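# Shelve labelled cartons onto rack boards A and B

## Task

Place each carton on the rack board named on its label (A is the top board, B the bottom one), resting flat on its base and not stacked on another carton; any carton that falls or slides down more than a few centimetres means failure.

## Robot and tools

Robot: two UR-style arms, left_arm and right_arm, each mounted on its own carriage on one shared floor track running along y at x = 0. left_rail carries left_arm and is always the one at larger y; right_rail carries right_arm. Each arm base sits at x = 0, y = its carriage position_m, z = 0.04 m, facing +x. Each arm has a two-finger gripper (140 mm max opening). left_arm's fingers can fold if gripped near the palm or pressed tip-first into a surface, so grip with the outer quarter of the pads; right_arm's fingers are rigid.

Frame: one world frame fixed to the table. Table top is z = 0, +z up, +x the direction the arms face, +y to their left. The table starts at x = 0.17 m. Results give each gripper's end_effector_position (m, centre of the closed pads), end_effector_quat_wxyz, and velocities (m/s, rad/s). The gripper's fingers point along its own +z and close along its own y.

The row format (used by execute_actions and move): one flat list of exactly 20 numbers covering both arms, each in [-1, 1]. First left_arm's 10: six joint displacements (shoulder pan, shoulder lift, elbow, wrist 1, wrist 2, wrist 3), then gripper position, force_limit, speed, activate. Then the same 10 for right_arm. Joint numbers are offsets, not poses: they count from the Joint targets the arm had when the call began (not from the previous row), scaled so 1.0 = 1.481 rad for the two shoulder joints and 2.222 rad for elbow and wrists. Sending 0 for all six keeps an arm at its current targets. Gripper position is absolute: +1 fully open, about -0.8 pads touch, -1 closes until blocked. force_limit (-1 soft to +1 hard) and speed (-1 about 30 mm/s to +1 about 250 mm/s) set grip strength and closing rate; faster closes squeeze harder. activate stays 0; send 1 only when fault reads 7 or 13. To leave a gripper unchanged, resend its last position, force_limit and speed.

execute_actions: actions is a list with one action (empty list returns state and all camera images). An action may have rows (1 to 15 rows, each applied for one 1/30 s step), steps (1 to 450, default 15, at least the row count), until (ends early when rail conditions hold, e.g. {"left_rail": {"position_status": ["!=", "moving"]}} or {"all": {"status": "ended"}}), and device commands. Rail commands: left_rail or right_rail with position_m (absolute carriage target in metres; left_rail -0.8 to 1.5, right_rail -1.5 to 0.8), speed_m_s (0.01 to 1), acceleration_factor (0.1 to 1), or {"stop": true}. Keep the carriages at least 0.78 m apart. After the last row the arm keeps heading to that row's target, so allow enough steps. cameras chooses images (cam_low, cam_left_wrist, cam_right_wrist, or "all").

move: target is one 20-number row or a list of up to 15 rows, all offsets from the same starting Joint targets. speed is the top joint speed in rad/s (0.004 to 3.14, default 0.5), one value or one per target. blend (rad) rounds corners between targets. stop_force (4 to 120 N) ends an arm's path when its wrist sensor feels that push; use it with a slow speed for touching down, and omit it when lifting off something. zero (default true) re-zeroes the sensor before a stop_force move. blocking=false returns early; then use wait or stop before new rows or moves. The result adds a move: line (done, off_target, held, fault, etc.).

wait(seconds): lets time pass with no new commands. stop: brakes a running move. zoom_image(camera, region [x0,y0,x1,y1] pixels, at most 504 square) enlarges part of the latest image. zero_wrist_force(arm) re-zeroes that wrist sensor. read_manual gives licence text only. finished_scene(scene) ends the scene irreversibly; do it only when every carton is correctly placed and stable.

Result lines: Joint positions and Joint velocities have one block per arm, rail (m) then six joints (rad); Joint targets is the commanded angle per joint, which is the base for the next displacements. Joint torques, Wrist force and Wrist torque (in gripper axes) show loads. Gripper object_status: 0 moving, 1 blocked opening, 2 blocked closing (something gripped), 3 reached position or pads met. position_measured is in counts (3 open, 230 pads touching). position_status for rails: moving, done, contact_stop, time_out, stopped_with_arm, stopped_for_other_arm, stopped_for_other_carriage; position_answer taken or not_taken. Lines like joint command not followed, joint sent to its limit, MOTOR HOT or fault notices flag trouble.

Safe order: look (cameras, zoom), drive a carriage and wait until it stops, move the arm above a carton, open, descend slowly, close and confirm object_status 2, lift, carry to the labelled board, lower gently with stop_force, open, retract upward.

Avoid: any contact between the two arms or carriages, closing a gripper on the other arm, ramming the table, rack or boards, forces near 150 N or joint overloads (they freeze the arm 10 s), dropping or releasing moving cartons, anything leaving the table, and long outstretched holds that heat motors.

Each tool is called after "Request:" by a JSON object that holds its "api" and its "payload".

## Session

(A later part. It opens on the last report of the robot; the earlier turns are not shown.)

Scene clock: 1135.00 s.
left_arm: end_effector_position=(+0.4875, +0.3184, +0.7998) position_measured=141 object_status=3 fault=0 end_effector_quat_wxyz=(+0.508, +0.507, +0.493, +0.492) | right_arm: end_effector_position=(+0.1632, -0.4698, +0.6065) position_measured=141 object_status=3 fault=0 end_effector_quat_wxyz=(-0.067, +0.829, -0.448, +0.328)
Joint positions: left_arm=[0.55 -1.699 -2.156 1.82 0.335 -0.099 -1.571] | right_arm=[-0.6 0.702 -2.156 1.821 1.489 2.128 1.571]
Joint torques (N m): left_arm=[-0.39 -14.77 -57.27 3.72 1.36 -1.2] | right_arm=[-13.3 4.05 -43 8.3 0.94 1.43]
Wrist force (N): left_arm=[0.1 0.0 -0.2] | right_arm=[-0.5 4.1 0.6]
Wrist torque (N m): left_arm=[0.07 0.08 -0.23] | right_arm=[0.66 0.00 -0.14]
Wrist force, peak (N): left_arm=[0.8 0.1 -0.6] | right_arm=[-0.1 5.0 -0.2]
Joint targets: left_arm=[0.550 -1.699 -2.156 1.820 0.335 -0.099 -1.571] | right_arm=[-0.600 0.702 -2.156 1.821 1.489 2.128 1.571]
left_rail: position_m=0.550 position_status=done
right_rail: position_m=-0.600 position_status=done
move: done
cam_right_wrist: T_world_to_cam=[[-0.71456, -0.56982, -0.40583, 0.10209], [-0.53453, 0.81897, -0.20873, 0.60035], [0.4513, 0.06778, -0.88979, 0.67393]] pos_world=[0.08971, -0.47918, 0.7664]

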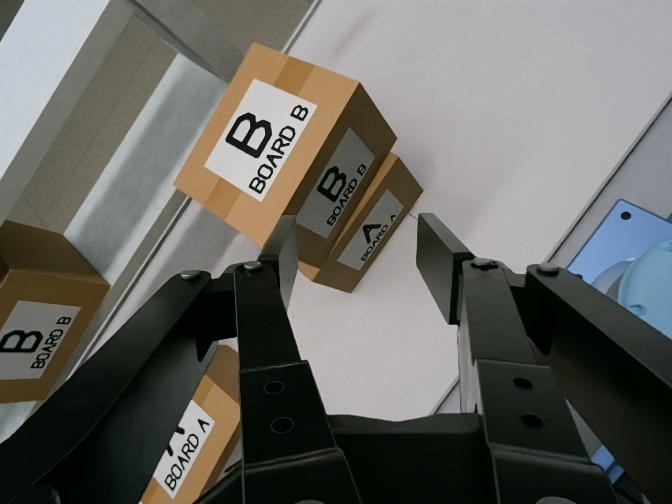

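Request:
{"api": "move", "payload": {"target": [-0.0024,0.18998,0.13228,-0.25845,-0.04222,0,-0.1,-1,0,0,-0.04109,0.14501,0.1509,-0.7669,-0.05254,0,-0.1,-1,0,0], "speed": 0.8}}

Request:
{"api": "move", "payload": {"target": [[0,0.15565,0.12767,-0.23141,0,0,-0.1,-1,0,0,0,0.15718,0.13311,-0.23787,0,0,-0.1,-1,0,0],[0,0.50137,0.17654,-0.51071,0,0,-0.1,-1,0,0,0,0.53446,0.18582,-0.54204,0,0,-0.1,-1,0,0]], "speed": 0.5, "blend": [0.03,0], "stop_force": 25, "cameras": ["cam_left_wrist","cam_right_wrist"]}}

Scene clock: 1182.80 s.
left_arm: end_effector_position=(+0.4639, +0.1795, +0.5499) position_measured=141 object_status=3 fault=0 end_effector_quat_wxyz=(+0.485, +0.484, +0.515, +0.515) | right_arm: end_effector_position=(+0.4993, -0.1915, +0.5500) position_measured=141 object_status=3 fault=0 end_effector_quat_wxyz=(+0.548, -0.548, +0.448, -0.447)
Joint positions: left_arm=[0.55 -1.702 -1.875 2.114 -0.239 -0.192 -1.571] | right_arm=[-0.6 0.641 -1.941 2.156 -0.215 2.011 1.571]
Joint torques (N m): left_arm=[-15.88 1.36 -35.35 -1.49 -2.36 -1.39] | right_arm=[-15.47 -3.67 -35.45 -7.34 -2.97 1.27]
Wrist force (N): left_arm=[0.2 0.2 -0.4] | right_arm=[-0.1 4.7 1.6]
Wrist torque (N m): left_arm=[0.08 0.06 -0.22] | right_arm=[0.42 -0.17 -0.48]
Wrist force, peak (N): left_arm=[1.9 0.7 -0.2] | right_arm=[0.4 6.7 -1.2]
Joint targets: left_arm=[0.550 -1.702 -1.875 2.114 -0.239 -0.192 -1.571] | right_arm=[-0.600 0.641 -1.941 2.156 -0.215 2.011 1.571]
left_rail: position_m=0.550 position_status=done
right_rail: position_m=-0.600 position_status=done
move: done

Scene clock: 1186.60 s.
left_arm: end_effector_position=(+0.4639, +0.1795, +0.0951) position_measured=141 object_status=3 fault=0 end_effector_quat_wxyz=(+0.485, +0.485, +0.515, +0.515) | right_arm: end_effector_position=(+0.4994, -0.1914, +0.0949) position_measured=141 object_status=3 fault=0 end_effector_quat_wxyz=(+0.547, -0.548, +0.448, -0.447)
Joint positions: left_arm=[0.55 -1.702 -1.132 2.507 -1.374 -0.192 -1.571] | right_arm=[-0.6 0.641 -1.15 2.569 -1.419 2.011 1.571]
Joint torques (N m): left_arm=[-12.65 -28.92 2.96 -1.83 -1.54 -1.17] | right_arm=[-12.81 -35.52 0.47 -7.3 -2.35 1.25]
Wrist force (N): left_arm=[0.4 0.1 -0.1] | right_arm=[-0.4 4.6 1.9]
Wrist torque (N m): left_arm=[0.08 0.02 -0.22] | right_arm=[0.41 -0.06 -0.49]
Wrist force, peak (N): left_arm=[1.2 -0.2 -0.2] | right_arm=[-0.4 5.6 1.4]
Joint targets: left_arm=[0.550 -1.702 -1.132 2.507 -1.374 -0.192 -1.571] | right_arm=[-0.600 0.641 -1.150 2.569 -1.419 2.011 1.571]
left_rail: position_m=0.550 position_status=done
right_rail: position_m=-0.600 position_status=done
move: done
cam_left_wrist: T_world_to_cam=[[-0.01806, -0.00321, 0.99983, -0.0771], [-0.28016, -0.95992, -0.00815, 0.29923], [0.95978, -0.28026, 0.01643, -0.2137]] pos_world=[0.28755, 0.22709, 0.08304]
cam_right_wrist: T_world_to_cam=[[-0.01735, 0.01947, -0.99966, 0.11423], [-0.49287, 0.86973, 0.02549, 0.41195], [0.86993, 0.49314, -0.0055, -0.16343]] pos_world=[0.34719, -0.27991, 0.10279]

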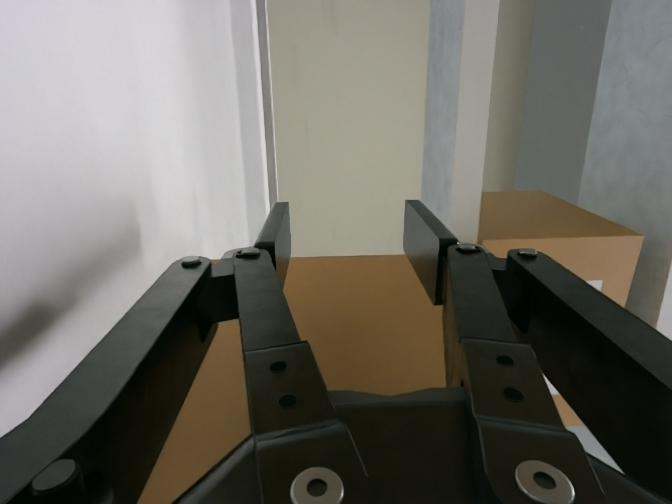

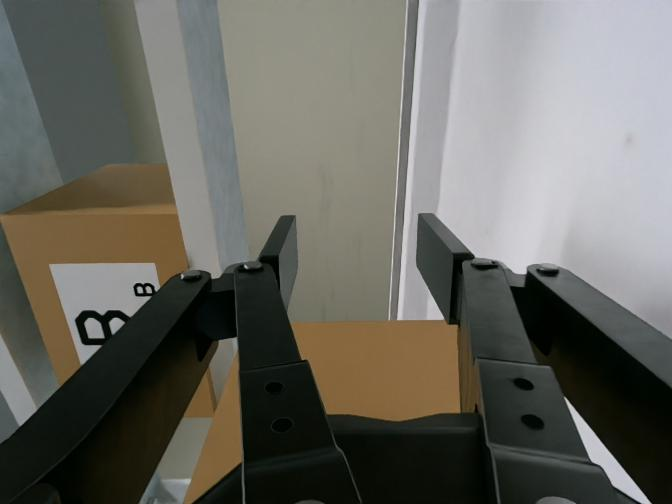

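Request:
{"api": "zoom_image", "payload": {"camera": "cam_right_wrist", "region": [140, 290, 660, 504]}}

Request:
{"api": "zoom_image", "payload": {"camera": "cam_left_wrist", "region": [150, 230, 660, 504]}}

Region (140, 290, 660, 504) is 520x214 pixels. A region can be at most 504 by 504 pixels.

Region (150, 230, 660, 504) is 510x274 pixels. A region can be at most 504 by 504 pixels.

Request:
{"api": "zoom_image", "payload": {"camera": "cam_right_wrist", "region": [140, 290, 640, 504]}}

Request:
{"api": "zoom_image", "payload": {"camera": "cam_left_wrist", "region": [160, 230, 660, 504]}}

Scaled by 1.008.

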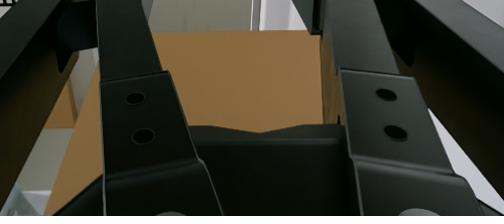

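Scaled by 1.008.

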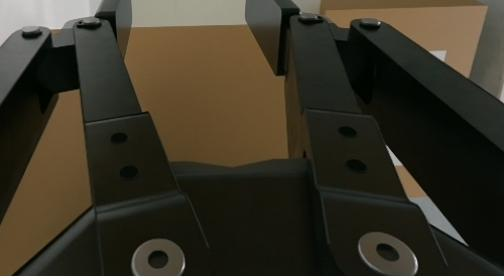

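Request:
{"api": "move", "payload": {"target": [0.01565,0.03446,-0.06806,0.0451,0.01043,0,-0.1,-1,0,0,0.12951,0.03835,-0.08172,0.05616,0.08632,0,-0.1,-1,0,0], "speed": 0.04, "stop_force": 5, "cameras": ["cam_left_wrist","cam_right_wrist"]}}

Scene clock: 1235.87 s.
left_arm: end_effector_position=(+0.4634, +0.1459, +0.0945) position_measured=141 object_status=3 fault=0 end_effector_quat_wxyz=(+0.485, +0.485, +0.515, +0.515) | right_arm: end_effector_position=(+0.5028, -0.1202, +0.0942) position_measured=141 object_status=3 fault=0 end_effector_quat_wxyz=(+0.547, -0.548, +0.448, -0.447)
Joint positions: left_arm=[0.55 -1.693 -1.111 2.443 -1.332 -0.183 -1.571] | right_arm=[-0.6 0.78 -1.109 2.438 -1.329 2.15 1.571]
Joint torques (N m): left_arm=[-15.08 -75.55 -12.61 -0.85 0.52 -1.18] | right_arm=[-14.42 -69.52 -3.83 -6.94 -3.06 1.33]
Wrist force (N): left_arm=[3.3 0.1 -2.2] | right_arm=[0.5 4.8 1.3]
Wrist torque (N m): left_arm=[0.08 0.08 -0.13] | right_arm=[0.41 -0.22 -0.44]
Wrist force, peak (N): left_arm=[7.4 0.2 0.0] | right_arm=[8.9 3.2 -0.9]
Joint targets: left_arm=[0.550 -1.693 -1.111 2.443 -1.332 -0.183 -1.571] | right_arm=[-0.600 0.780 -1.109 2.438 -1.329 2.150 1.571]
left_rail: position_m=0.550 position_status=done
right_rail: position_m=-0.600 position_status=done
move: contact (left_arm, right_arm); left_arm: the elbow is farthest, 0.088 rad from its target; right_arm: the shoulder pan is farthest, 0.053 rad from its target
cam_left_wrist: T_world_to_cam=[[-0.01809, -0.00331, 0.99983, -0.07669], [-0.28007, -0.95994, -0.00825, 0.26672], [0.95981, -0.28017, 0.01644, -0.22269]] pos_world=[0.28705, 0.19339, 0.08254]
cam_right_wrist: T_world_to_cam=[[-0.0173, 0.01938, -0.99966, 0.11217], [-0.49287, 0.86973, 0.02539, 0.35173], [0.86993, 0.49314, -0.0055, -0.2015]] pos_world=[0.35059, -0.20871, 0.10209]

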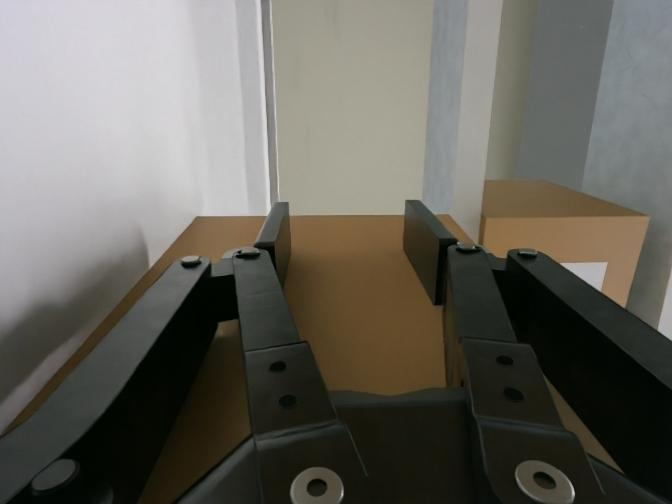

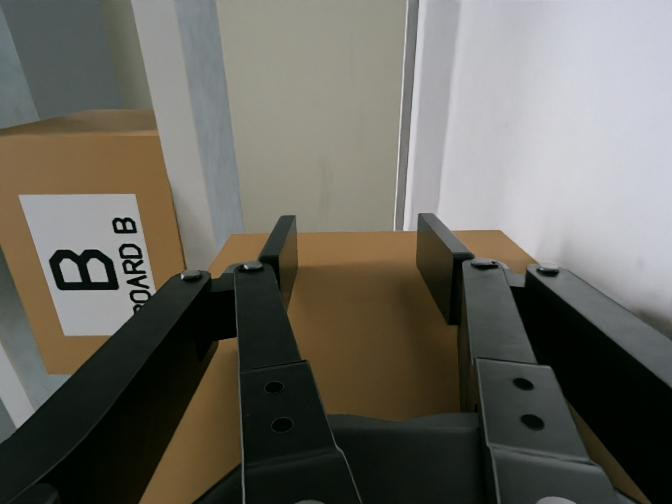

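Request:
{"api": "move", "payload": {"target": [0.00082,0.00181,-0.00357,0.00237,0.00055,0,-0.1,-1,0,0,0.00544,0.00161,-0.00343,0.00236,0.00363,0,-0.1,-1,0,0], "speed": 0.02, "stop_force": 58, "zero": false}}

Scene clock: 1248.93 s.
left_arm: end_effector_position=(+0.4634, +0.1417, +0.0945) position_measured=141 object_status=3 fault=0 end_effector_quat_wxyz=(+0.485, +0.485, +0.515, +0.515) | right_arm: end_effector_position=(+0.5025, -0.1159, +0.0943) position_measured=141 object_status=3 fault=0 end_effector_quat_wxyz=(+0.547, -0.548, +0.448, -0.447)
Joint positions: left_arm=[0.55 -1.691 -1.108 2.435 -1.327 -0.182 -1.571] | right_arm=[-0.6 0.788 -1.106 2.43 -1.324 2.158 1.571]
Joint torques (N m): left_arm=[-13.9 -40.2 -52.89 0.35 22.19 -1.42] | right_arm=[36.45 -43.51 -36.53 0.02 -7.81 1.06]
Wrist force (N): left_arm=[43.9 -10.7 -4.5] | right_arm=[47.5 -2.0 -4.1]
Wrist torque (N m): left_arm=[0.42 1.32 -0.52] | right_arm=[0.70 0.74 0.20]
Wrist force, peak (N): left_arm=[43.9 -11.2 -4.0] | right_arm=[47.7 -1.2 -3.9]
Joint targets: left_arm=[0.550 -1.691 -1.108 2.435 -1.327 -0.182 -1.571] | right_arm=[-0.600 0.788 -1.106 2.430 -1.324 2.158 1.571]
left_rail: position_m=0.550 position_status=done
right_rail: position_m=-0.600 position_status=done
move: done

Request:
{"api": "move", "payload": {"target": [[0,-0.08338,-0.00212,0.05769,0,0,-0.1,-1,0,0,0,-0.0828,-0.0021,0.05728,0,0,-0.1,-1,0,0],[0,-0.1599,-0.00899,0.11557,0,0,-0.1,-1,0,0,0,-0.15881,-0.00894,0.11479,0,0,-0.1,-1,0,0]], "speed": 0.1, "blend": [0.01,0], "cameras": ["cam_left_wrist","cam_right_wrist"]}}

Scene clock: 1299.77 s.
left_arm: end_effector_position=(+0.4634, +0.1416, +0.1965) position_measured=141 object_status=3 fault=0 end_effector_quat_wxyz=(+0.485, +0.484, +0.515, +0.515) | right_arm: end_effector_position=(+0.5025, -0.1158, +0.1963) position_measured=141 object_status=3 fault=0 end_effector_quat_wxyz=(+0.547, -0.548, +0.448, -0.447)
Joint positions: left_arm=[0.55 -1.691 -1.345 2.416 -1.07 -0.182 -1.571] | right_arm=[-0.6 0.788 -1.341 2.41 -1.069 2.158 1.571]
Joint torques (N m): left_arm=[-29.36 -70.55 -64.38 0.7 22.54 -1.26] | right_arm=[33.97 -63 -47.39 -2.14 -16.51 1.16]
Wrist force (N): left_arm=[42.1 -12.6 -3.3] | right_arm=[42.4 13.5 0.3]
Wrist torque (N m): left_arm=[-0.18 1.34 -0.22] | right_arm=[0.63 0.80 0.28]
Wrist force, peak (N): left_arm=[54.0 -11.8 -4.1] | right_arm=[54.6 13.5 0.1]
Joint targets: left_arm=[0.550 -1.691 -1.345 2.416 -1.070 -0.182 -1.571] | right_arm=[-0.600 0.788 -1.342 2.410 -1.069 2.158 1.571]
left_rail: position_m=0.550 position_status=done
right_rail: position_m=-0.600 position_status=done
move: done
cam_left_wrist: T_world_to_cam=[[-0.01806, -0.00321, 0.99983, -0.17861], [-0.28007, -0.95995, -0.00814, 0.26341], [0.95981, -0.28017, 0.01644, -0.22557]] pos_world=[0.28705, 0.18909, 0.18444]
cam_right_wrist: T_world_to_cam=[[-0.0173, 0.01938, -0.99966, 0.21415], [-0.49287, 0.86973, 0.02539, 0.34521], [0.86993, 0.49314, -0.0055, -0.20294]] pos_world=[0.35039, -0.20431, 0.20419]

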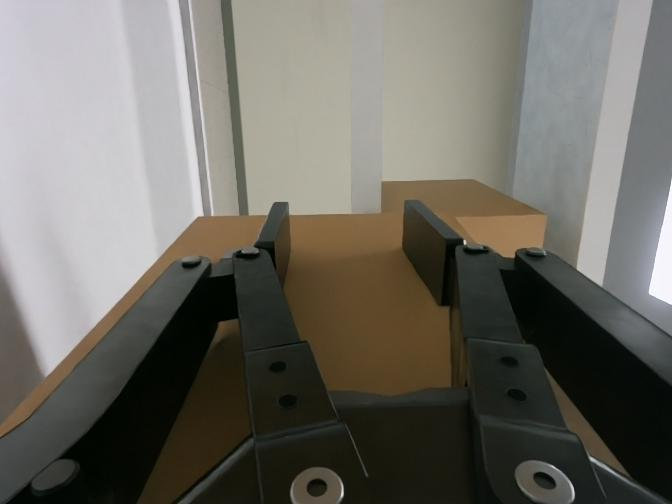

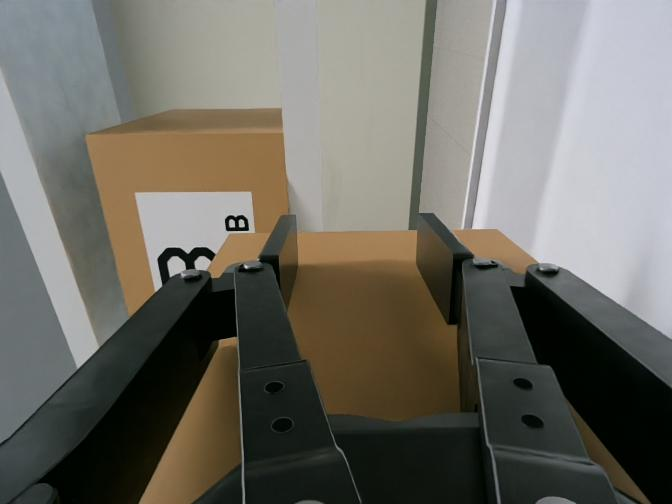

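Request:
{"api": "move", "payload": {"target": [[0.0002,0.001,-0.0008,0.00013,0.00014,0,-0.1,-1,0,0,0.00128,0.0009,-0.00078,0.00018,0.00086,0,-0.1,-1,0,0],[0.0002,-0.06917,-0.01264,0.05873,0.00014,0,-0.1,-1,0,0,0.00128,-0.06886,-0.01255,0.05845,0.00086,0,-0.1,-1,0,0],[0.0002,-0.13142,-0.02885,0.11643,0.00014,0,-0.1,-1,0,0,0.00128,-0.13078,-0.02869,0.11585,0.00086,0,-0.1,-1,0,0],[0.0002,-0.18409,-0.04905,0.17174,0.00014,0,-0.1,-1,0,0,0.00128,-0.18322,-0.0488,0.17092,0.00086,0,-0.1,-1,0,0],[0.0002,-0.22793,-0.07282,0.22473,0.00014,0,-0.1,-1,0,0,0.00128,-0.22691,-0.07248,0.22373,0.00086,0,-0.1,-1,0,0],[0.0002,-0.2628,-0.09969,0.27484,0.00014,0,-0.1,-1,0,0,0.00128,-0.26171,-0.09927,0.2737,0.00086,0,-0.1,-1,0,0],[0.0002,-0.28961,-0.12946,0.32248,0.00014,0,-0.1,-1,0,0,0.00128,-0.28854,-0.12896,0.32127,0.00086,0,-0.1,-1,0,0],[0.0002,-0.30934,-0.16172,0.3679,0.00014,0,-0.1,-1,0,0,0.00128,-0.30829,-0.16115,0.36663,0.00086,0,-0.1,-1,0,0],[0.0002,-0.32165,-0.19663,0.411,0.00014,0,-0.1,-1,0,0,0.00128,-0.32067,-0.19599,0.40972,0.00086,0,-0.1,-1,0,0]], "speed": [0.02,0.15,0.15,0.15,0.15,0.15,0.15,0.15,0.15], "blend": [0,0.01,0.01,0.01,0.01,0.01,0.01,0.01,0], "cameras": ["cam_left_wrist","cam_right_wrist"]}}

Scene clock: 1325.93 s.
left_arm: end_effector_position=(+0.4634, +0.1404, +0.6049) position_measured=141 object_status=3 fault=0 end_effector_quat_wxyz=(+0.485, +0.484, +0.515, +0.515) | right_arm: end_effector_position=(+0.5026, -0.1146, +0.6048) position_measured=141 object_status=3 fault=0 end_effector_quat_wxyz=(+0.548, -0.548, +0.448, -0.447)
Joint positions: left_arm=[0.55 -1.691 -1.822 1.979 -0.157 -0.181 -1.571] | right_arm=[-0.6 0.79 -1.816 1.975 -0.158 2.16 1.571]
Joint torques (N m): left_arm=[-42.34 -22.64 -77.93 -1.38 24.83 -1.19] | right_arm=[29.65 -28.93 -63.78 -3.66 -21.45 1.17]
Wrist force (N): left_arm=[61.9 -12.6 -4.7] | right_arm=[63.4 13.5 -0.2]
Wrist torque (N m): left_arm=[-0.13 1.90 -0.23] | right_arm=[0.59 0.96 0.33]
Wrist force, peak (N): left_arm=[71.1 -12.2 -5.2] | right_arm=[72.2 13.1 -0.4]
Joint targets: left_arm=[0.550 -1.691 -1.822 1.979 -0.157 -0.181 -1.571] | right_arm=[-0.600 0.790 -1.817 1.975 -0.158 2.160 1.571]
left_rail: position_m=0.550 position_status=done
right_rail: position_m=-0.600 position_status=done
move: done
cam_left_wrist: T_world_to_cam=[[-0.01803, -0.00312, 0.99983, -0.58708], [-0.28007, -0.95995, -0.00804, 0.26562], [0.95981, -0.28017, 0.01643, -0.23259]] pos_world=[0.28705, 0.18799, 0.59294]
cam_right_wrist: T_world_to_cam=[[-0.01727, 0.01952, -0.99966, 0.6225], [-0.49287, 0.86973, 0.02549, 0.33373], [0.86993, 0.49314, -0.0054, -0.20135]] pos_world=[0.35039, -0.20311, 0.61269]

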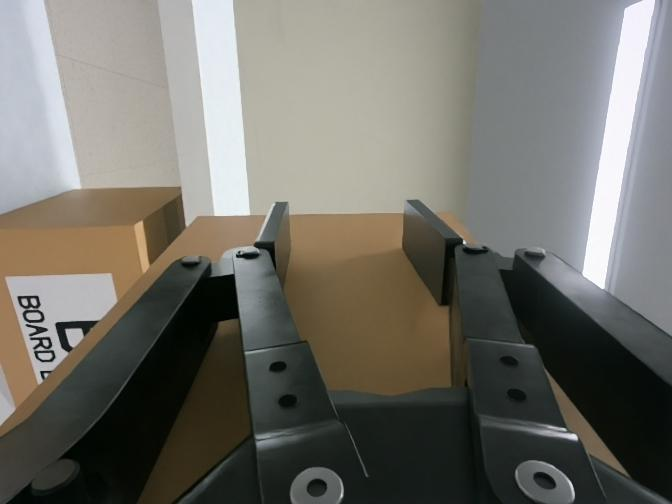

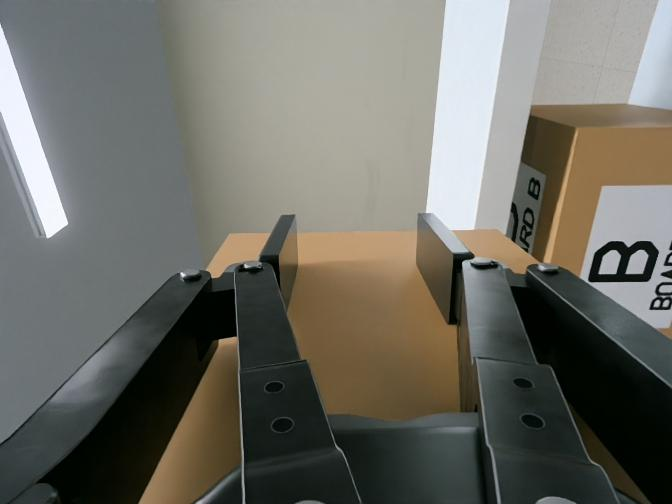

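Request:
{"api": "move", "payload": {"target": [[0.06473,0.01641,-0.00802,-0.00291,0.04315,0,-0.1,-1,0,0,-0.04354,0.02124,-0.01054,-0.00362,-0.02902,0,-0.1,-1,0,0],[0.12658,0.03591,-0.01815,-0.00578,0.08437,0,-0.1,-1,0,0,-0.08278,0.04501,-0.02311,-0.00689,-0.05517,0,-0.1,-1,0,0],[0.18571,0.05872,-0.0304,-0.00874,0.12378,0,-0.1,-1,0,0,-0.1175,0.07153,-0.03775,-0.00993,-0.07832,0,-0.1,-1,0,0],[0.24161,0.08418,-0.04469,-0.01142,0.16104,0,-0.1,-1,0,0,-0.14833,0.10018,-0.05438,-0.01239,-0.09887,0,-0.1,-1,0,0],[0.29379,0.11177,-0.06098,-0.01351,0.19581,0,-0.1,-1,0,0,-0.17566,0.1305,-0.07296,-0.01402,-0.11708,0,-0.1,-1,0,0],[0.34242,0.14117,-0.0792,-0.01489,0.22823,0,-0.1,-1,0,0,-0.19997,0.16226,-0.09343,-0.01472,-0.13329,0,-0.1,-1,0,0],[0.38406,0.16967,-0.09777,-0.01532,0.25599,0,-0.1,-1,0,0,-0.22012,0.19262,-0.11406,-0.01432,-0.14671,0,-0.1,-1,0,0],[0.42266,0.19924,-0.11798,-0.01481,0.28171,0,-0.1,-1,0,0,-0.23823,0.22388,-0.13632,-0.0129,-0.15879,0,-0.1,-1,0,0]], "speed": 0.13, "blend": [0.01,0.01,0.01,0.01,0.01,0.01,0.01,0], "cameras": ["cam_left_wrist","cam_right_wrist"]}}

Scene clock: 1431.60 s.
left_arm: end_effector_position=(+0.7772, +0.1405, +0.6050) position_measured=141 object_status=3 fault=0 end_effector_quat_wxyz=(+0.484, +0.485, +0.515, +0.515) | right_arm: end_effector_position=(+0.8164, -0.1147, +0.6048) position_measured=141 object_status=3 fault=0 end_effector_quat_wxyz=(+0.547, -0.548, +0.448, -0.447)
Joint positions: left_arm=[0.55 -1.065 -1.527 1.717 -0.19 0.445 -1.571] | right_arm=[-0.6 0.437 -1.485 1.672 -0.187 1.807 1.571]
Joint torques (N m): left_arm=[-24.35 -16.7 -79.26 -2.47 28.51 -1.1] | right_arm=[32.32 -54.62 -65.18 -3.44 -27.79 1.21]
Wrist force (N): left_arm=[54.5 -7.3 -4.6] | right_arm=[55.0 16.6 0.0]
Wrist torque (N m): left_arm=[-0.33 1.66 -0.55] | right_arm=[0.48 0.93 -0.47]
Wrist force, peak (N): left_arm=[68.1 -11.8 -4.9] | right_arm=[69.2 14.1 0.1]
Joint targets: left_arm=[0.550 -1.065 -1.526 1.716 -0.190 0.445 -1.571] | right_arm=[-0.600 0.437 -1.485 1.672 -0.187 1.807 1.571]
left_rail: position_m=0.550 position_status=done
right_rail: position_m=-0.600 position_status=done
move: done
cam_left_wrist: T_world_to_cam=[[-0.01784, -0.00318, 0.99984, -0.58152], [-0.27998, -0.95997, -0.00805, 0.35356], [0.95984, -0.28008, 0.01624, -0.53366]] pos_world=[0.60085, 0.18809, 0.59294]
cam_right_wrist: T_world_to_cam=[[-0.01726, 0.01952, -0.99966, 0.62802], [-0.49279, 0.86977, 0.02549, 0.48849], [0.86997, 0.49307, -0.0054, -0.47441]] pos_world=[0.66429, -0.20321, 0.61279]

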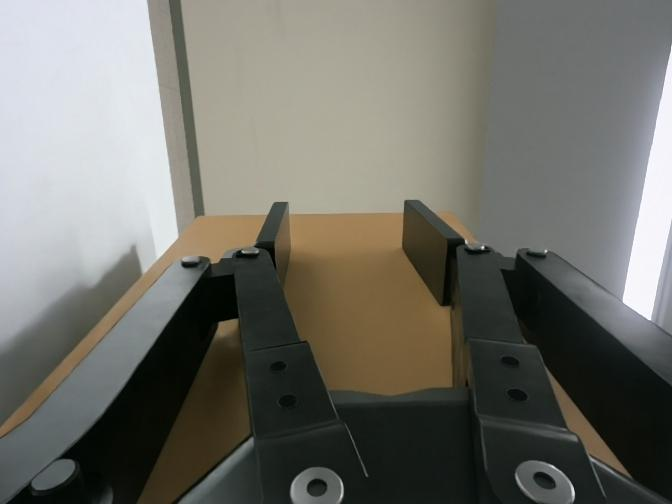

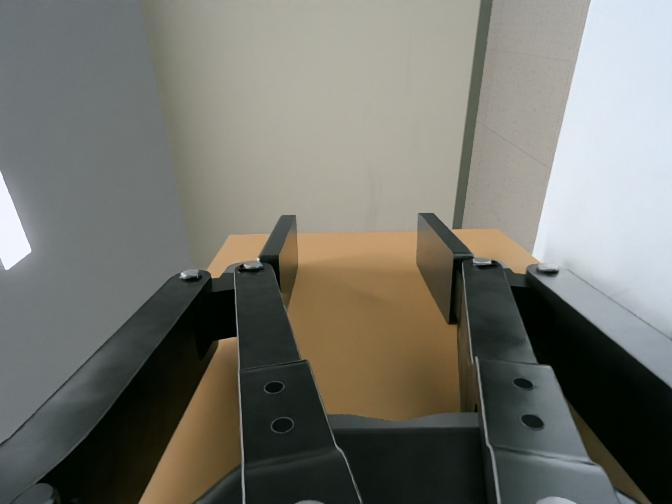

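Request:
{"api": "move", "payload": {"target": [0,0.01244,0.0301,-0.03839,0,0,-0.1,-1,0,0,0,0.01216,0.02989,-0.03799,0,0,-0.1,-1,0,0], "speed": 0.03, "stop_force": 9}}

Scene clock: 1443.53 s.
left_arm: end_effector_position=(+0.7776, +0.1401, +0.5799) position_measured=141 object_status=3 fault=0 end_effector_quat_wxyz=(+0.484, +0.484, +0.515, +0.515) | right_arm: end_effector_position=(+0.8171, -0.1145, +0.5809) position_measured=141 object_status=3 fault=0 end_effector_quat_wxyz=(+0.548, -0.547, +0.448, -0.447)
Joint positions: left_arm=[0.55 -1.065 -1.517 1.751 -0.234 0.445 -1.571] | right_arm=[-0.6 0.437 -1.476 1.705 -0.229 1.807 1.571]
Joint torques (N m): left_arm=[-34.15 -53.85 -75.22 -2.41 27.46 -0.96] | right_arm=[39.56 -78.15 -65.06 -4.31 -27.97 1.09]
Wrist force (N): left_arm=[59.5 -1.1 -5.6] | right_arm=[60.1 15.4 -1.6]
Wrist torque (N m): left_arm=[-0.14 1.88 -0.81] | right_arm=[-0.17 0.95 -0.75]
Wrist force, peak (N): left_arm=[61.8 0.5 -5.7] | right_arm=[61.9 16.5 -1.9]
Joint targets: left_arm=[0.550 -1.065 -1.517 1.751 -0.234 0.445 -1.571] | right_arm=[-0.600 0.437 -1.476 1.705 -0.229 1.807 1.571]
left_rail: position_m=0.550 position_status=done
right_rail: position_m=-0.600 position_status=done
move: contact (left_arm, right_arm); left_arm: the wrist 1 is farthest, 0.041 rad from its target; right_arm: the wrist 1 is farthest, 0.042 rad from its target

Request:
{"api": "move", "payload": {"target": [0,0.00207,0.005,-0.0064,0,0,-0.1,-1,0,0,0,0.00203,0.00498,-0.00633,0,0,-0.1,-1,0,0], "speed": 0.015, "stop_force": 9, "cameras": ["cam_left_wrist","cam_right_wrist"]}}

Scene clock: 1461.87 s.
left_arm: end_effector_position=(+0.7776, +0.1401, +0.5789) position_measured=141 object_status=3 fault=0 end_effector_quat_wxyz=(+0.485, +0.484, +0.515, +0.515) | right_arm: end_effector_position=(+0.8171, -0.1145, +0.5791) position_measured=141 object_status=3 fault=0 end_effector_quat_wxyz=(+0.548, -0.547, +0.448, -0.447)
Joint positions: left_arm=[0.55 -1.065 -1.517 1.753 -0.236 0.445 -1.571] | right_arm=[-0.6 0.437 -1.475 1.708 -0.233 1.807 1.571]
Joint torques (N m): left_arm=[-32.43 -58.11 -75.4 -3.16 27.66 -1.4] | right_arm=[41.11 -70.07 -59.2 -2.91 -28.1 0.98]
Wrist force (N): left_arm=[58.4 -2.7 -6.4] | right_arm=[59.4 8.4 -2.8]
Wrist torque (N m): left_arm=[0.23 1.81 -0.65] | right_arm=[-0.70 0.93 -0.52]
Wrist force, peak (N): left_arm=[60.9 0.5 -4.4] | right_arm=[60.6 15.9 -1.3]
Joint targets: left_arm=[0.550 -1.065 -1.517 1.753 -0.236 0.445 -1.571] | right_arm=[-0.600 0.437 -1.475 1.708 -0.233 1.807 1.571]
left_rail: position_m=0.550 position_status=done
right_rail: position_m=-0.600 position_status=done
move: contact (left_arm, right_arm); left_arm: the wrist 1 is farthest, 0.012 rad from its target
cam_left_wrist: T_world_to_cam=[[-0.01808, -0.00259, 0.99983, -0.55539], [-0.27999, -0.95997, -0.00755, 0.3528], [0.95983, -0.28008, 0.01663, -0.53396]] pos_world=[0.60125, 0.18769, 0.56684]
cam_right_wrist: T_world_to_cam=[[-0.01692, 0.01971, -0.99966, 0.60195], [-0.49276, 0.86979, 0.02549, 0.48925], [0.87, 0.49303, -0.005, -0.47543]] pos_world=[0.66489, -0.20301, 0.58689]

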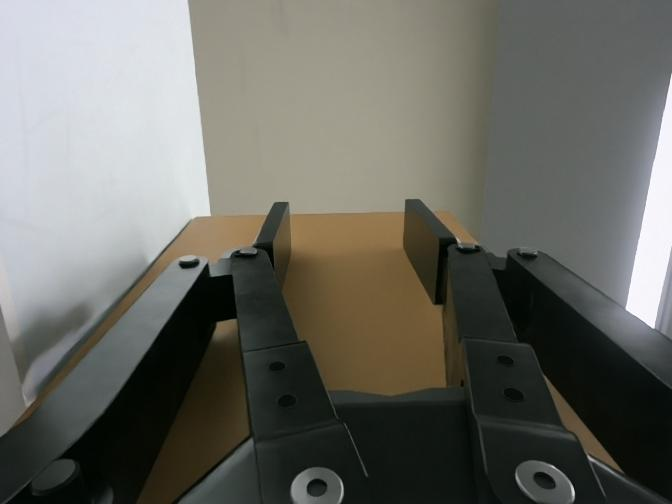

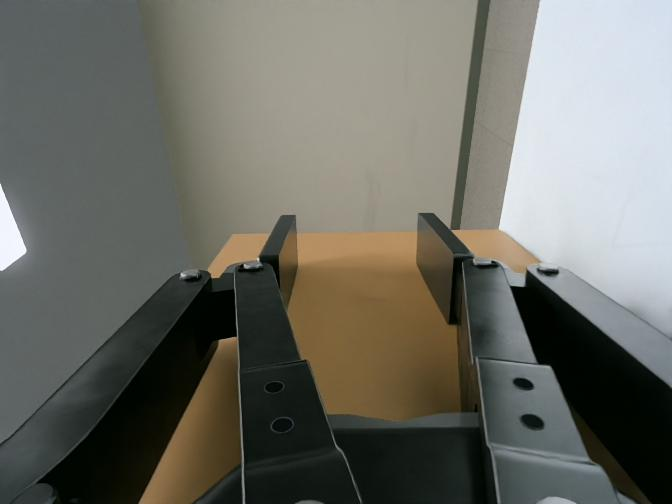

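Request:
{"api": "move", "payload": {"target": [0.01739,-0.02338,0.01631,-0.00072,0.01159,0,-0.1,-1,0,0,-0.03081,-0.02193,0.01563,-0.00101,-0.02054,0,-0.1,-1,0,0], "speed": 0.03, "cameras": ["cam_left_wrist","cam_right_wrist"]}}

Request:
{"api": "move", "payload": {"target": [[-0.20917,-0.13825,0.08378,0.00836,-0.13942,0,-0.1,-1,0,0,0.09028,-0.14712,0.09334,0.00472,0.06017,0,-0.1,-1,0,0],[-0.35382,-0.14632,0.11143,-0.01391,-0.20833,0,-0.1,-1,0,0,0.04188,-0.3318,0.20071,0.02044,0.0554,0,-0.1,-1,0,0]], "speed": [0.3,0.6], "blend": [0.03,0], "cameras": ["cam_left_wrist","cam_right_wrist"]}}

Request:
{"api": "execute_actions", "payload": {"actions": [{"right_rail":{"position_m":-1.02},"steps":200,"until":{"all":{"status":"ended"}}}]}}

Request:
{"api": "execute_actions", "payload": {"actions": [{"left_rail":{"position_m":0.12},"steps":200,"until":{"all":{"status":"ended"}}}], "cameras": ["cam_left_wrist","cam_right_wrist"]}}

Scene clock: 1527.27 s.
left_arm: end_effector_position=(+0.7777, +0.1699, +0.5788) position_measured=141 object_status=3 fault=0 end_effector_quat_wxyz=(+0.485, +0.484, +0.515, +0.515) | right_arm: end_effector_position=(+0.8170, -0.1445, +0.5794) position_measured=141 object_status=3 fault=0 end_effector_quat_wxyz=(+0.548, -0.547, +0.448, -0.447)
Joint positions: left_arm=[0.55 -1.039 -1.551 1.789 -0.238 0.47 -1.571] | right_arm=[-0.6 0.391 -1.508 1.743 -0.235 1.762 1.571]
Joint torques (N m): left_arm=[12.52 -71.24 -36.72 -4.29 2.74 -0.96] | right_arm=[-14.4 -66.5 -35.03 -7.43 -3.03 0.89]
Wrist force (N): left_arm=[0.3 -0.4 -0.5] | right_arm=[2.1 9.7 2.2]
Wrist torque (N m): left_arm=[-0.05 0.05 -0.21] | right_arm=[1.54 -0.68 -0.50]
Wrist force, peak (N): left_arm=[58.4 -2.6 -6.7] | right_arm=[59.7 8.9 -2.6]
Joint targets: left_arm=[0.550 -1.039 -1.551 1.789 -0.238 0.470 -1.571] | right_arm=[-0.600 0.391 -1.508 1.743 -0.235 1.761 1.571]
left_rail: position_m=0.550 position_status=done
right_rail: position_m=-0.600 position_status=done
move: done
cam_left_wrist: T_world_to_cam=[[-0.01808, -0.00259, 0.99983, -0.55521], [-0.27999, -0.95997, -0.00755, 0.38134], [0.95983, -0.28008, 0.01663, -0.52573]] pos_world=[0.60135, 0.21739, 0.56674]
cam_right_wrist: T_world_to_cam=[[-0.01692, 0.01971, -0.99966, 0.60284], [-0.49276, 0.86979, 0.02549, 0.51529], [0.87, 0.49303, -0.005, -0.46055]] pos_world=[0.66479, -0.23301, 0.5872]

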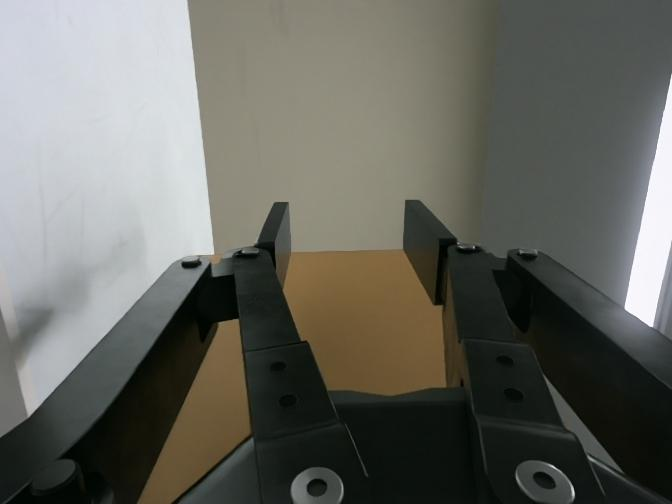

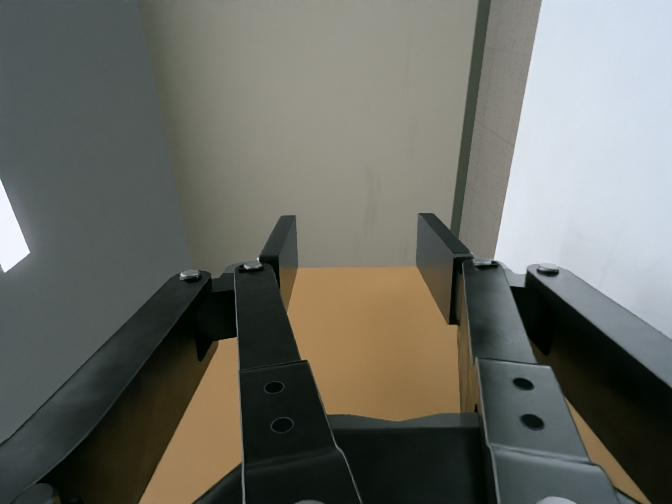

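Scene clock: 1529.40 s.
left_arm: end_effector_position=(+0.5180, +0.1204, +0.5500) position_measured=141 object_status=3 fault=0 end_effector_quat_wxyz=(+0.500, +0.500, +0.500, +0.500) | right_arm: end_effector_position=(+0.5370, -0.2618, +0.5507) position_measured=141 object_status=3 fault=0 end_effector_quat_wxyz=(+0.534, -0.533, +0.464, -0.464)
Joint positions: left_arm=[0.55 -1.563 -1.768 2.037 -0.269 0.008 -1.571] | right_arm=[-0.6 0.453 -1.999 2.188 -0.19 1.885 1.571]
Joint torques (N m): left_arm=[-13.42 -50.83 -36.53 -2.69 -2.61 -1.16] | right_arm=[-14.48 -21.22 -35.93 0.67 -2.24 0.92]
Wrist force (N): left_arm=[0.4 0.2 -0.2] | right_arm=[2.0 9.7 1.8]
Wrist torque (N m): left_arm=[0.09 0.05 -0.22] | right_arm=[1.55 -0.60 -0.52]
Wrist force, peak (N): left_arm=[1.9 -0.5 2.1] | right_arm=[3.7 10.7 -0.6]
Joint targets: left_arm=[0.550 -1.563 -1.768 2.037 -0.269 0.008 -1.571] | right_arm=[-0.600 0.453 -1.999 2.189 -0.190 1.885 1.571]
left_rail: position_m=0.550 position_status=done
right_rail: position_m=-0.600 position_status=done
move: done
cam_left_wrist: T_world_to_cam=[[-0.01817, -0.00138, 0.99983, -0.53134], [-0.33814, -0.94107, -0.00745, 0.28868], [0.94092, -0.33822, 0.01663, -0.27309]] pos_world=[0.34491, 0.17857, 0.53794]
cam_right_wrist: T_world_to_cam=[[-0.01559, 0.02075, -0.99966, 0.5713], [-0.43885, 0.8982, 0.02549, 0.45854], [0.89843, 0.4391, -0.0049, -0.18869]] pos_world=[0.37966, -0.34086, 0.55849]

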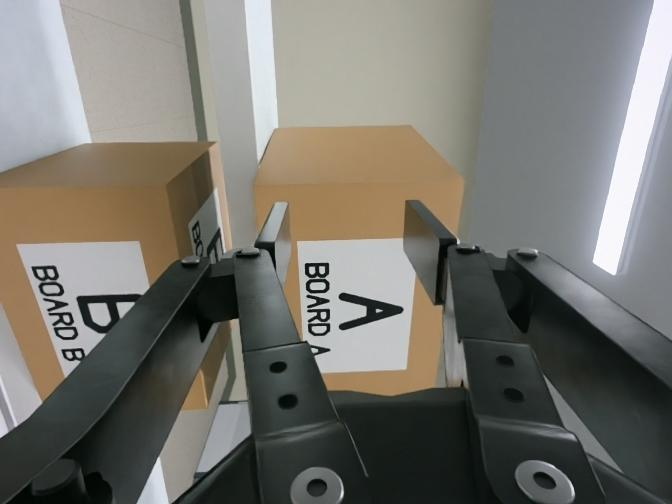

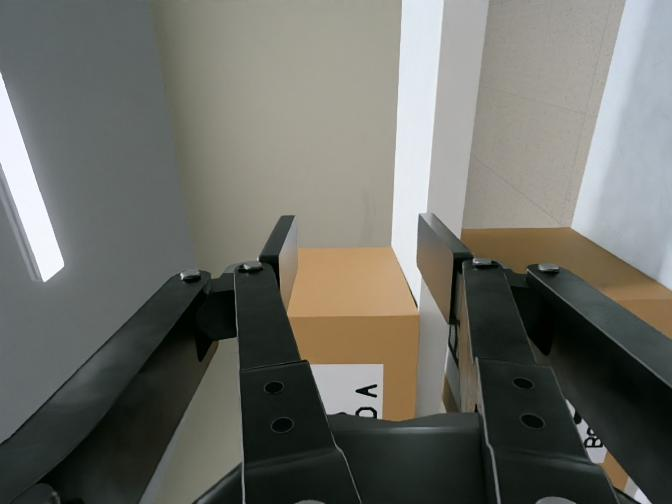

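Scene clock: 1531.27 s.
left_arm: end_effector_position=(+0.5180, +0.1203, +0.5500) position_measured=141 object_status=3 fault=0 end_effector_quat_wxyz=(+0.500, +0.500, +0.500, +0.500) | right_arm: end_effector_position=(+0.5369, -0.6818, +0.5507) position_measured=141 object_status=3 fault=0 end_effector_quat_wxyz=(+0.534, -0.533, +0.464, -0.464)
Joint positions: left_arm=[0.55 -1.563 -1.768 2.037 -0.269 0.008 -1.571] | right_arm=[-1.02 0.453 -1.999 2.189 -0.19 1.885 1.571]
Joint torques (N m): left_arm=[-14.7 -50.29 -35.49 -2.5 -2.31 -1.12] | right_arm=[-8.96 -7.25 -40.18 -0.16 -2.44 0.91]
Wrist force (N): left_arm=[0.2 0.2 -0.3] | right_arm=[1.9 9.4 1.8]
Wrist torque (N m): left_arm=[0.09 0.09 -0.22] | right_arm=[1.48 -0.57 -0.52]
Wrist force, peak (N): left_arm=[0.7 -0.3 -0.2] | right_arm=[3.4 9.9 1.6]
Joint targets: left_arm=[0.550 -1.563 -1.768 2.037 -0.269 0.008 -1.571] | right_arm=[-1.020 0.453 -1.999 2.189 -0.190 1.885 1.571]
Tool commands: left_gripper/position=-0.1 left_gripper/force_limit=-1.0 left_gripper/speed=+0.0 left_gripper/activate=+0.0 right_gripper/position=-0.1 right_gripper/force_limit=-1.0 right_gripper/speed=+0.0 right_gripper/activate=+0.0
left_rail: position_m=0.550 position_status=done
right_rail: position_m=-1.020 position_status=done

Scene clock: 1533.13 s.
left_arm: end_effector_position=(+0.5179, -0.3097, +0.5500) position_measured=141 object_status=3 fault=0 end_effector_quat_wxyz=(+0.500, +0.500, +0.500, +0.500) | right_arm: end_effector_position=(+0.5369, -0.6818, +0.5507) position_measured=141 object_status=3 fault=0 end_effector_quat_wxyz=(+0.534, -0.533, +0.464, -0.464)
Joint positions: left_arm=[0.12 -1.563 -1.768 2.037 -0.269 0.008 -1.571] | right_arm=[-1.02 0.453 -1.999 2.189 -0.19 1.885 1.571]
Joint torques (N m): left_arm=[4.57 -17.21 -49.67 1.56 1.15 -1.14] | right_arm=[-3.3 1.21 -44.51 -1.39 -2.22 1]
Wrist force (N): left_arm=[0.4 0.1 -0.3] | right_arm=[2.0 9.5 1.7]
Wrist torque (N m): left_arm=[0.07 0.03 -0.23] | right_arm=[1.50 -0.60 -0.52]
Wrist force, peak (N): left_arm=[1.9 0.0 -0.1] | right_arm=[2.1 10.1 1.6]
Joint targets: left_arm=[0.120 -1.563 -1.768 2.037 -0.269 0.008 -1.571] | right_arm=[-1.020 0.453 -1.999 2.189 -0.190 1.885 1.571]
Tool commands: left_gripper/position=-0.1 left_gripper/force_limit=-1.0 left_gripper/speed=+0.0 left_gripper/activate=+0.0 right_gripper/position=-0.1 right_gripper/force_limit=-1.0 right_gripper/speed=+0.0 right_gripper/activate=+0.0
left_rail: position_m=0.120 position_status=done
right_rail: position_m=-1.020 position_status=done
cam_left_wrist: T_world_to_cam=[[-0.01817, -0.00138, 0.99983, -0.53193], [-0.33814, -0.94107, -0.00744, -0.11601], [0.94092, -0.33822, 0.01663, -0.41843]] pos_world=[0.34481, -0.25143, 0.53794]
cam_right_wrist: T_world_to_cam=[[-0.01559, 0.02075, -0.99966, 0.58001], [-0.43877, 0.89824, 0.02549, 0.83574], [0.89846, 0.43902, -0.0049, -0.00425]] pos_world=[0.37956, -0.76087, 0.55849]

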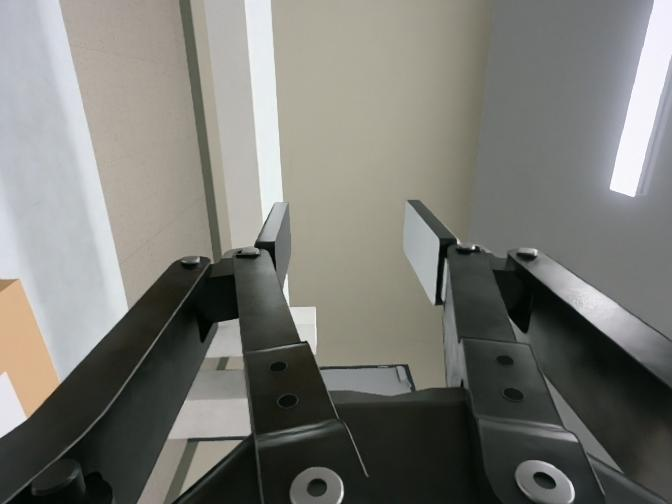

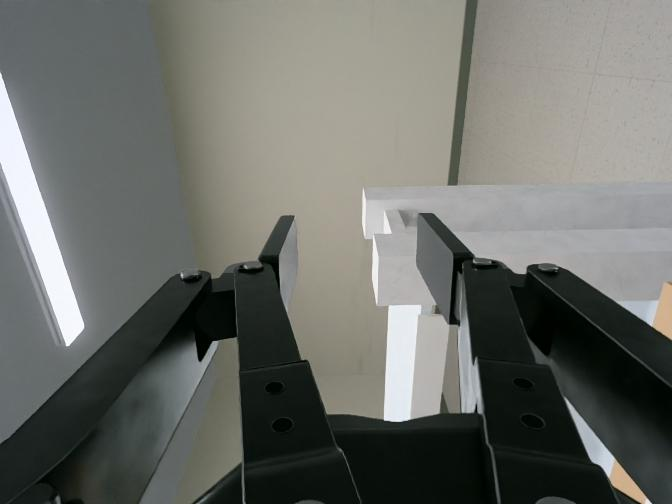

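Request:
{"api": "move", "payload": {"target": [[0,0.07947,0.08488,-0.13785,0,0,-0.1,-1,0,0,0,0.07617,0.09647,-0.14724,0,0,-0.1,-1,0,0],[0,0.20864,0.13765,-0.27671,0,0,-0.1,-1,0,0,0,0.22937,0.161,-0.31387,0,0,-0.1,-1,0,0]], "speed": 0.4, "blend": [0.03,0], "stop_force": 25, "cameras": ["cam_left_wrist","cam_right_wrist"]}}

Scene clock: 1555.13 s.
left_arm: end_effector_position=(+0.5180, -0.3097, +0.2679) position_measured=141 object_status=3 fault=0 end_effector_quat_wxyz=(+0.500, +0.500, +0.500, +0.500) | right_arm: end_effector_position=(+0.5370, -0.6818, +0.2682) position_measured=141 object_status=3 fault=0 end_effector_quat_wxyz=(+0.534, -0.533, +0.464, -0.464)
Joint positions: left_arm=[0.12 -1.563 -1.459 2.343 -0.884 0.008 -1.571] | right_arm=[-1.02 0.453 -1.659 2.546 -0.887 1.885 1.571]
Joint torques (N m): left_arm=[13.17 -20.16 -19.89 -2.8 1.73 -1.13] | right_arm=[9.97 -12.23 -20.16 -7.55 -2.39 1.06]
Wrist force (N): left_arm=[0.2 -0.2 -0.3] | right_arm=[2.1 9.4 2.4]
Wrist torque (N m): left_arm=[0.00 0.05 -0.23] | right_arm=[1.54 -0.62 -0.48]
Wrist force, peak (N): left_arm=[0.7 1.1 -0.1] | right_arm=[1.8 10.4 2.3]
Joint targets: left_arm=[0.120 -1.563 -1.459 2.343 -0.884 0.008 -1.571] | right_arm=[-1.020 0.453 -1.659 2.546 -0.887 1.885 1.571]
left_rail: position_m=0.120 position_status=done
right_rail: position_m=-1.020 position_status=done
move: done
cam_left_wrist: T_world_to_cam=[[-0.0182, -0.00147, 0.99983, -0.24989], [-0.33814, -0.94107, -0.00754, -0.11809], [0.94092, -0.33822, 0.01663, -0.41374]] pos_world=[0.34481, -0.25143, 0.25584]
cam_right_wrist: T_world_to_cam=[[-0.01559, 0.02075, -0.99966, 0.29761], [-0.43877, 0.89824, 0.02549, 0.84299], [0.89846, 0.43902, -0.0049, -0.00573]] pos_world=[0.37966, -0.76087, 0.27599]

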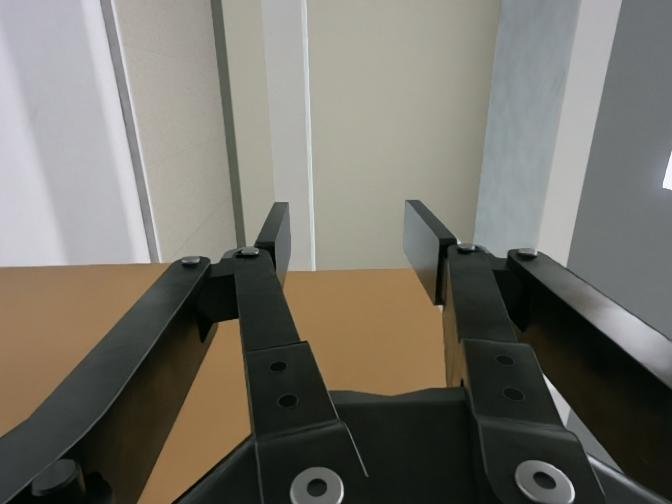

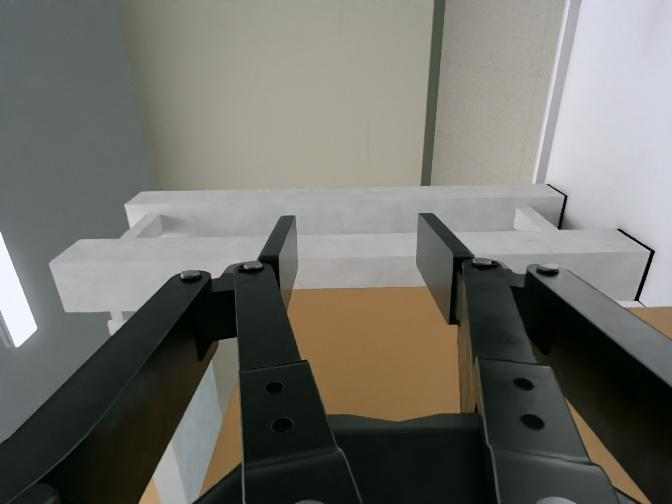

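Request:
{"api": "move", "payload": {"target": [-0.00073,0.06544,-0.05516,0.01154,-0.00049,0,-0.1,-1,0,0,0.13346,0.08716,-0.05574,-0.00235,0.08896,0,-0.1,-1,0,0], "speed": 0.04, "stop_force": 5, "cameras": ["cam_left_wrist","cam_right_wrist"]}}

Scene clock: 1577.80 s.
left_arm: end_effector_position=(+0.5180, -0.3617, +0.2684) position_measured=141 object_status=3 fault=0 end_effector_quat_wxyz=(+0.500, +0.500, +0.500, +0.500) | right_arm: end_effector_position=(+0.5395, -0.6265, +0.2693) position_measured=141 object_status=3 fault=0 end_effector_quat_wxyz=(+0.534, -0.533, +0.464, -0.464)
Joint positions: left_arm=[0.12 -1.564 -1.387 2.252 -0.865 0.007 -1.571] | right_arm=[-1.02 0.593 -1.568 2.459 -0.891 2.024 1.571]
Joint torques (N m): left_arm=[-12.15 -69.94 -21.14 -1.62 2.91 -1.15] | right_arm=[-15.31 -45.46 -20.94 -0.37 -2.59 0.96]
Wrist force (N): left_arm=[1.7 0.5 -0.5] | right_arm=[1.0 9.5 2.3]
Wrist torque (N m): left_arm=[0.04 0.09 -0.20] | right_arm=[1.47 -0.37 -0.48]
Wrist force, peak (N): left_arm=[7.4 2.2 -1.1] | right_arm=[9.0 8.4 1.1]
Joint targets: left_arm=[0.120 -1.564 -1.387 2.252 -0.865 0.007 -1.571] | right_arm=[-1.020 0.593 -1.568 2.459 -0.891 2.024 1.571]
left_rail: position_m=0.120 position_status=done
right_rail: position_m=-1.020 position_status=done
move: contact (left_arm, right_arm); left_arm: the elbow is farthest, 0.031 rad from its target; right_arm: the shoulder pan is farthest, 0.058 rad from its target
cam_left_wrist: T_world_to_cam=[[-0.01811, -0.00151, 0.99984, -0.25051], [-0.33814, -0.94107, -0.00754, -0.16702], [0.94092, -0.33822, 0.01653, -0.43131]] pos_world=[0.34481, -0.30343, 0.25634]
cam_right_wrist: T_world_to_cam=[[-0.01563, 0.02084, -0.99966, 0.29768], [-0.43877, 0.89824, 0.02559, 0.79426], [0.89846, 0.43902, -0.0049, -0.03229]] pos_world=[0.38216, -0.70547, 0.27709]

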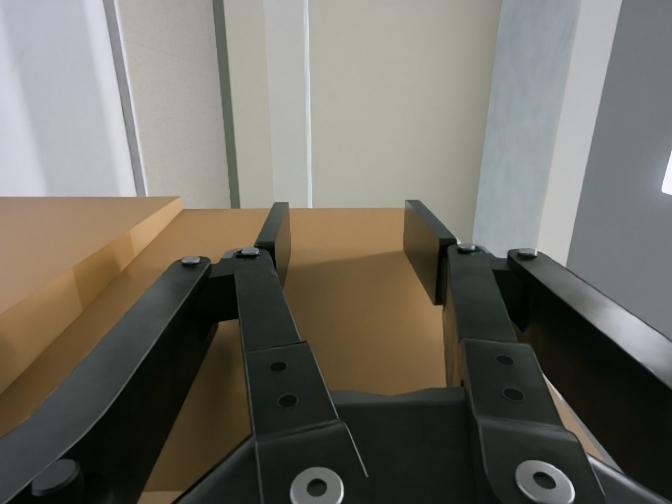

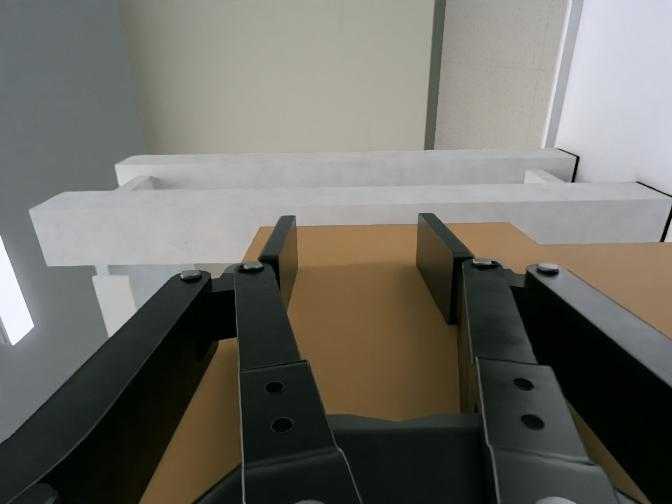

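Request:
{"api": "move", "payload": {"target": [-0.00005,0.0042,-0.00354,0.00074,-0.00003,0,-0.1,-1,0,0,0.0075,0.0049,-0.00313,-0.00013,0.005,0,-0.1,-1,0,0], "speed": 0.02, "stop_force": 60, "zero": false}}

Scene clock: 1588.97 s.
left_arm: end_effector_position=(+0.5180, -0.3661, +0.2683) position_measured=141 object_status=3 fault=0 end_effector_quat_wxyz=(+0.500, +0.500, +0.500, +0.500) | right_arm: end_effector_position=(+0.5391, -0.6218, +0.2691) position_measured=141 object_status=3 fault=0 end_effector_quat_wxyz=(+0.534, -0.533, +0.464, -0.464)
Joint positions: left_arm=[0.12 -1.564 -1.381 2.244 -0.863 0.007 -1.571] | right_arm=[-1.02 0.604 -1.561 2.452 -0.891 2.036 1.571]
Joint torques (N m): left_arm=[-36.35 -17.96 -63.39 -1.29 23.15 -1.36] | right_arm=[42.63 -12.56 -44.01 -7.21 -10.46 0.92]
Wrist force (N): left_arm=[43.8 14.9 -2.8] | right_arm=[56.8 -2.8 -1.7]
Wrist torque (N m): left_arm=[-0.27 1.44 -0.87] | right_arm=[1.33 0.62 -0.22]
Wrist force, peak (N): left_arm=[44.1 14.9 -2.9] | right_arm=[57.3 -1.9 -1.5]
Joint targets: left_arm=[0.120 -1.564 -1.381 2.244 -0.863 0.007 -1.571] | right_arm=[-1.020 0.604 -1.561 2.452 -0.891 2.036 1.571]
left_rail: position_m=0.120 position_status=done
right_rail: position_m=-1.020 position_status=done
move: done

Request:
{"api": "move", "payload": {"target": [0,-0.03588,-0.01054,0.03446,0,0,-0.1,-1,0,0,0,-0.0445,-0.01291,0.04257,0,0,-0.1,-1,0,0], "speed": 0.06}}

Scene clock: 1672.47 s.
left_arm: end_effector_position=(+0.5180, -0.3661, +0.3033) position_measured=141 object_status=3 fault=0 end_effector_quat_wxyz=(+0.500, +0.500, +0.500, +0.500) | right_arm: end_effector_position=(+0.5391, -0.6218, +0.3041) position_measured=141 object_status=3 fault=0 end_effector_quat_wxyz=(+0.534, -0.533, +0.464, -0.464)
Joint positions: left_arm=[0.12 -1.564 -1.434 2.22 -0.787 0.007 -1.571] | right_arm=[-1.02 0.604 -1.627 2.423 -0.797 2.036 1.571]
Joint torques (N m): left_arm=[-27.83 -69.57 -75.55 -0.83 23.17 -1.34] | right_arm=[16.8 -48.18 -56.14 -3.35 -16.05 1.15]
Wrist force (N): left_arm=[46.8 -9.8 -2.7] | right_arm=[48.4 19.8 -0.1]
Wrist torque (N m): left_arm=[0.24 1.51 -0.45] | right_arm=[1.68 0.50 -0.18]
Wrist force, peak (N): left_arm=[53.0 -10.2 -2.7] | right_arm=[54.5 20.1 -0.2]
Joint targets: left_arm=[0.120 -1.564 -1.434 2.220 -0.786 0.007 -1.571] | right_arm=[-1.020 0.604 -1.627 2.423 -0.797 2.036 1.571]
left_rail: position_m=0.120 position_status=done
right_rail: position_m=-1.020 position_status=done
move: done


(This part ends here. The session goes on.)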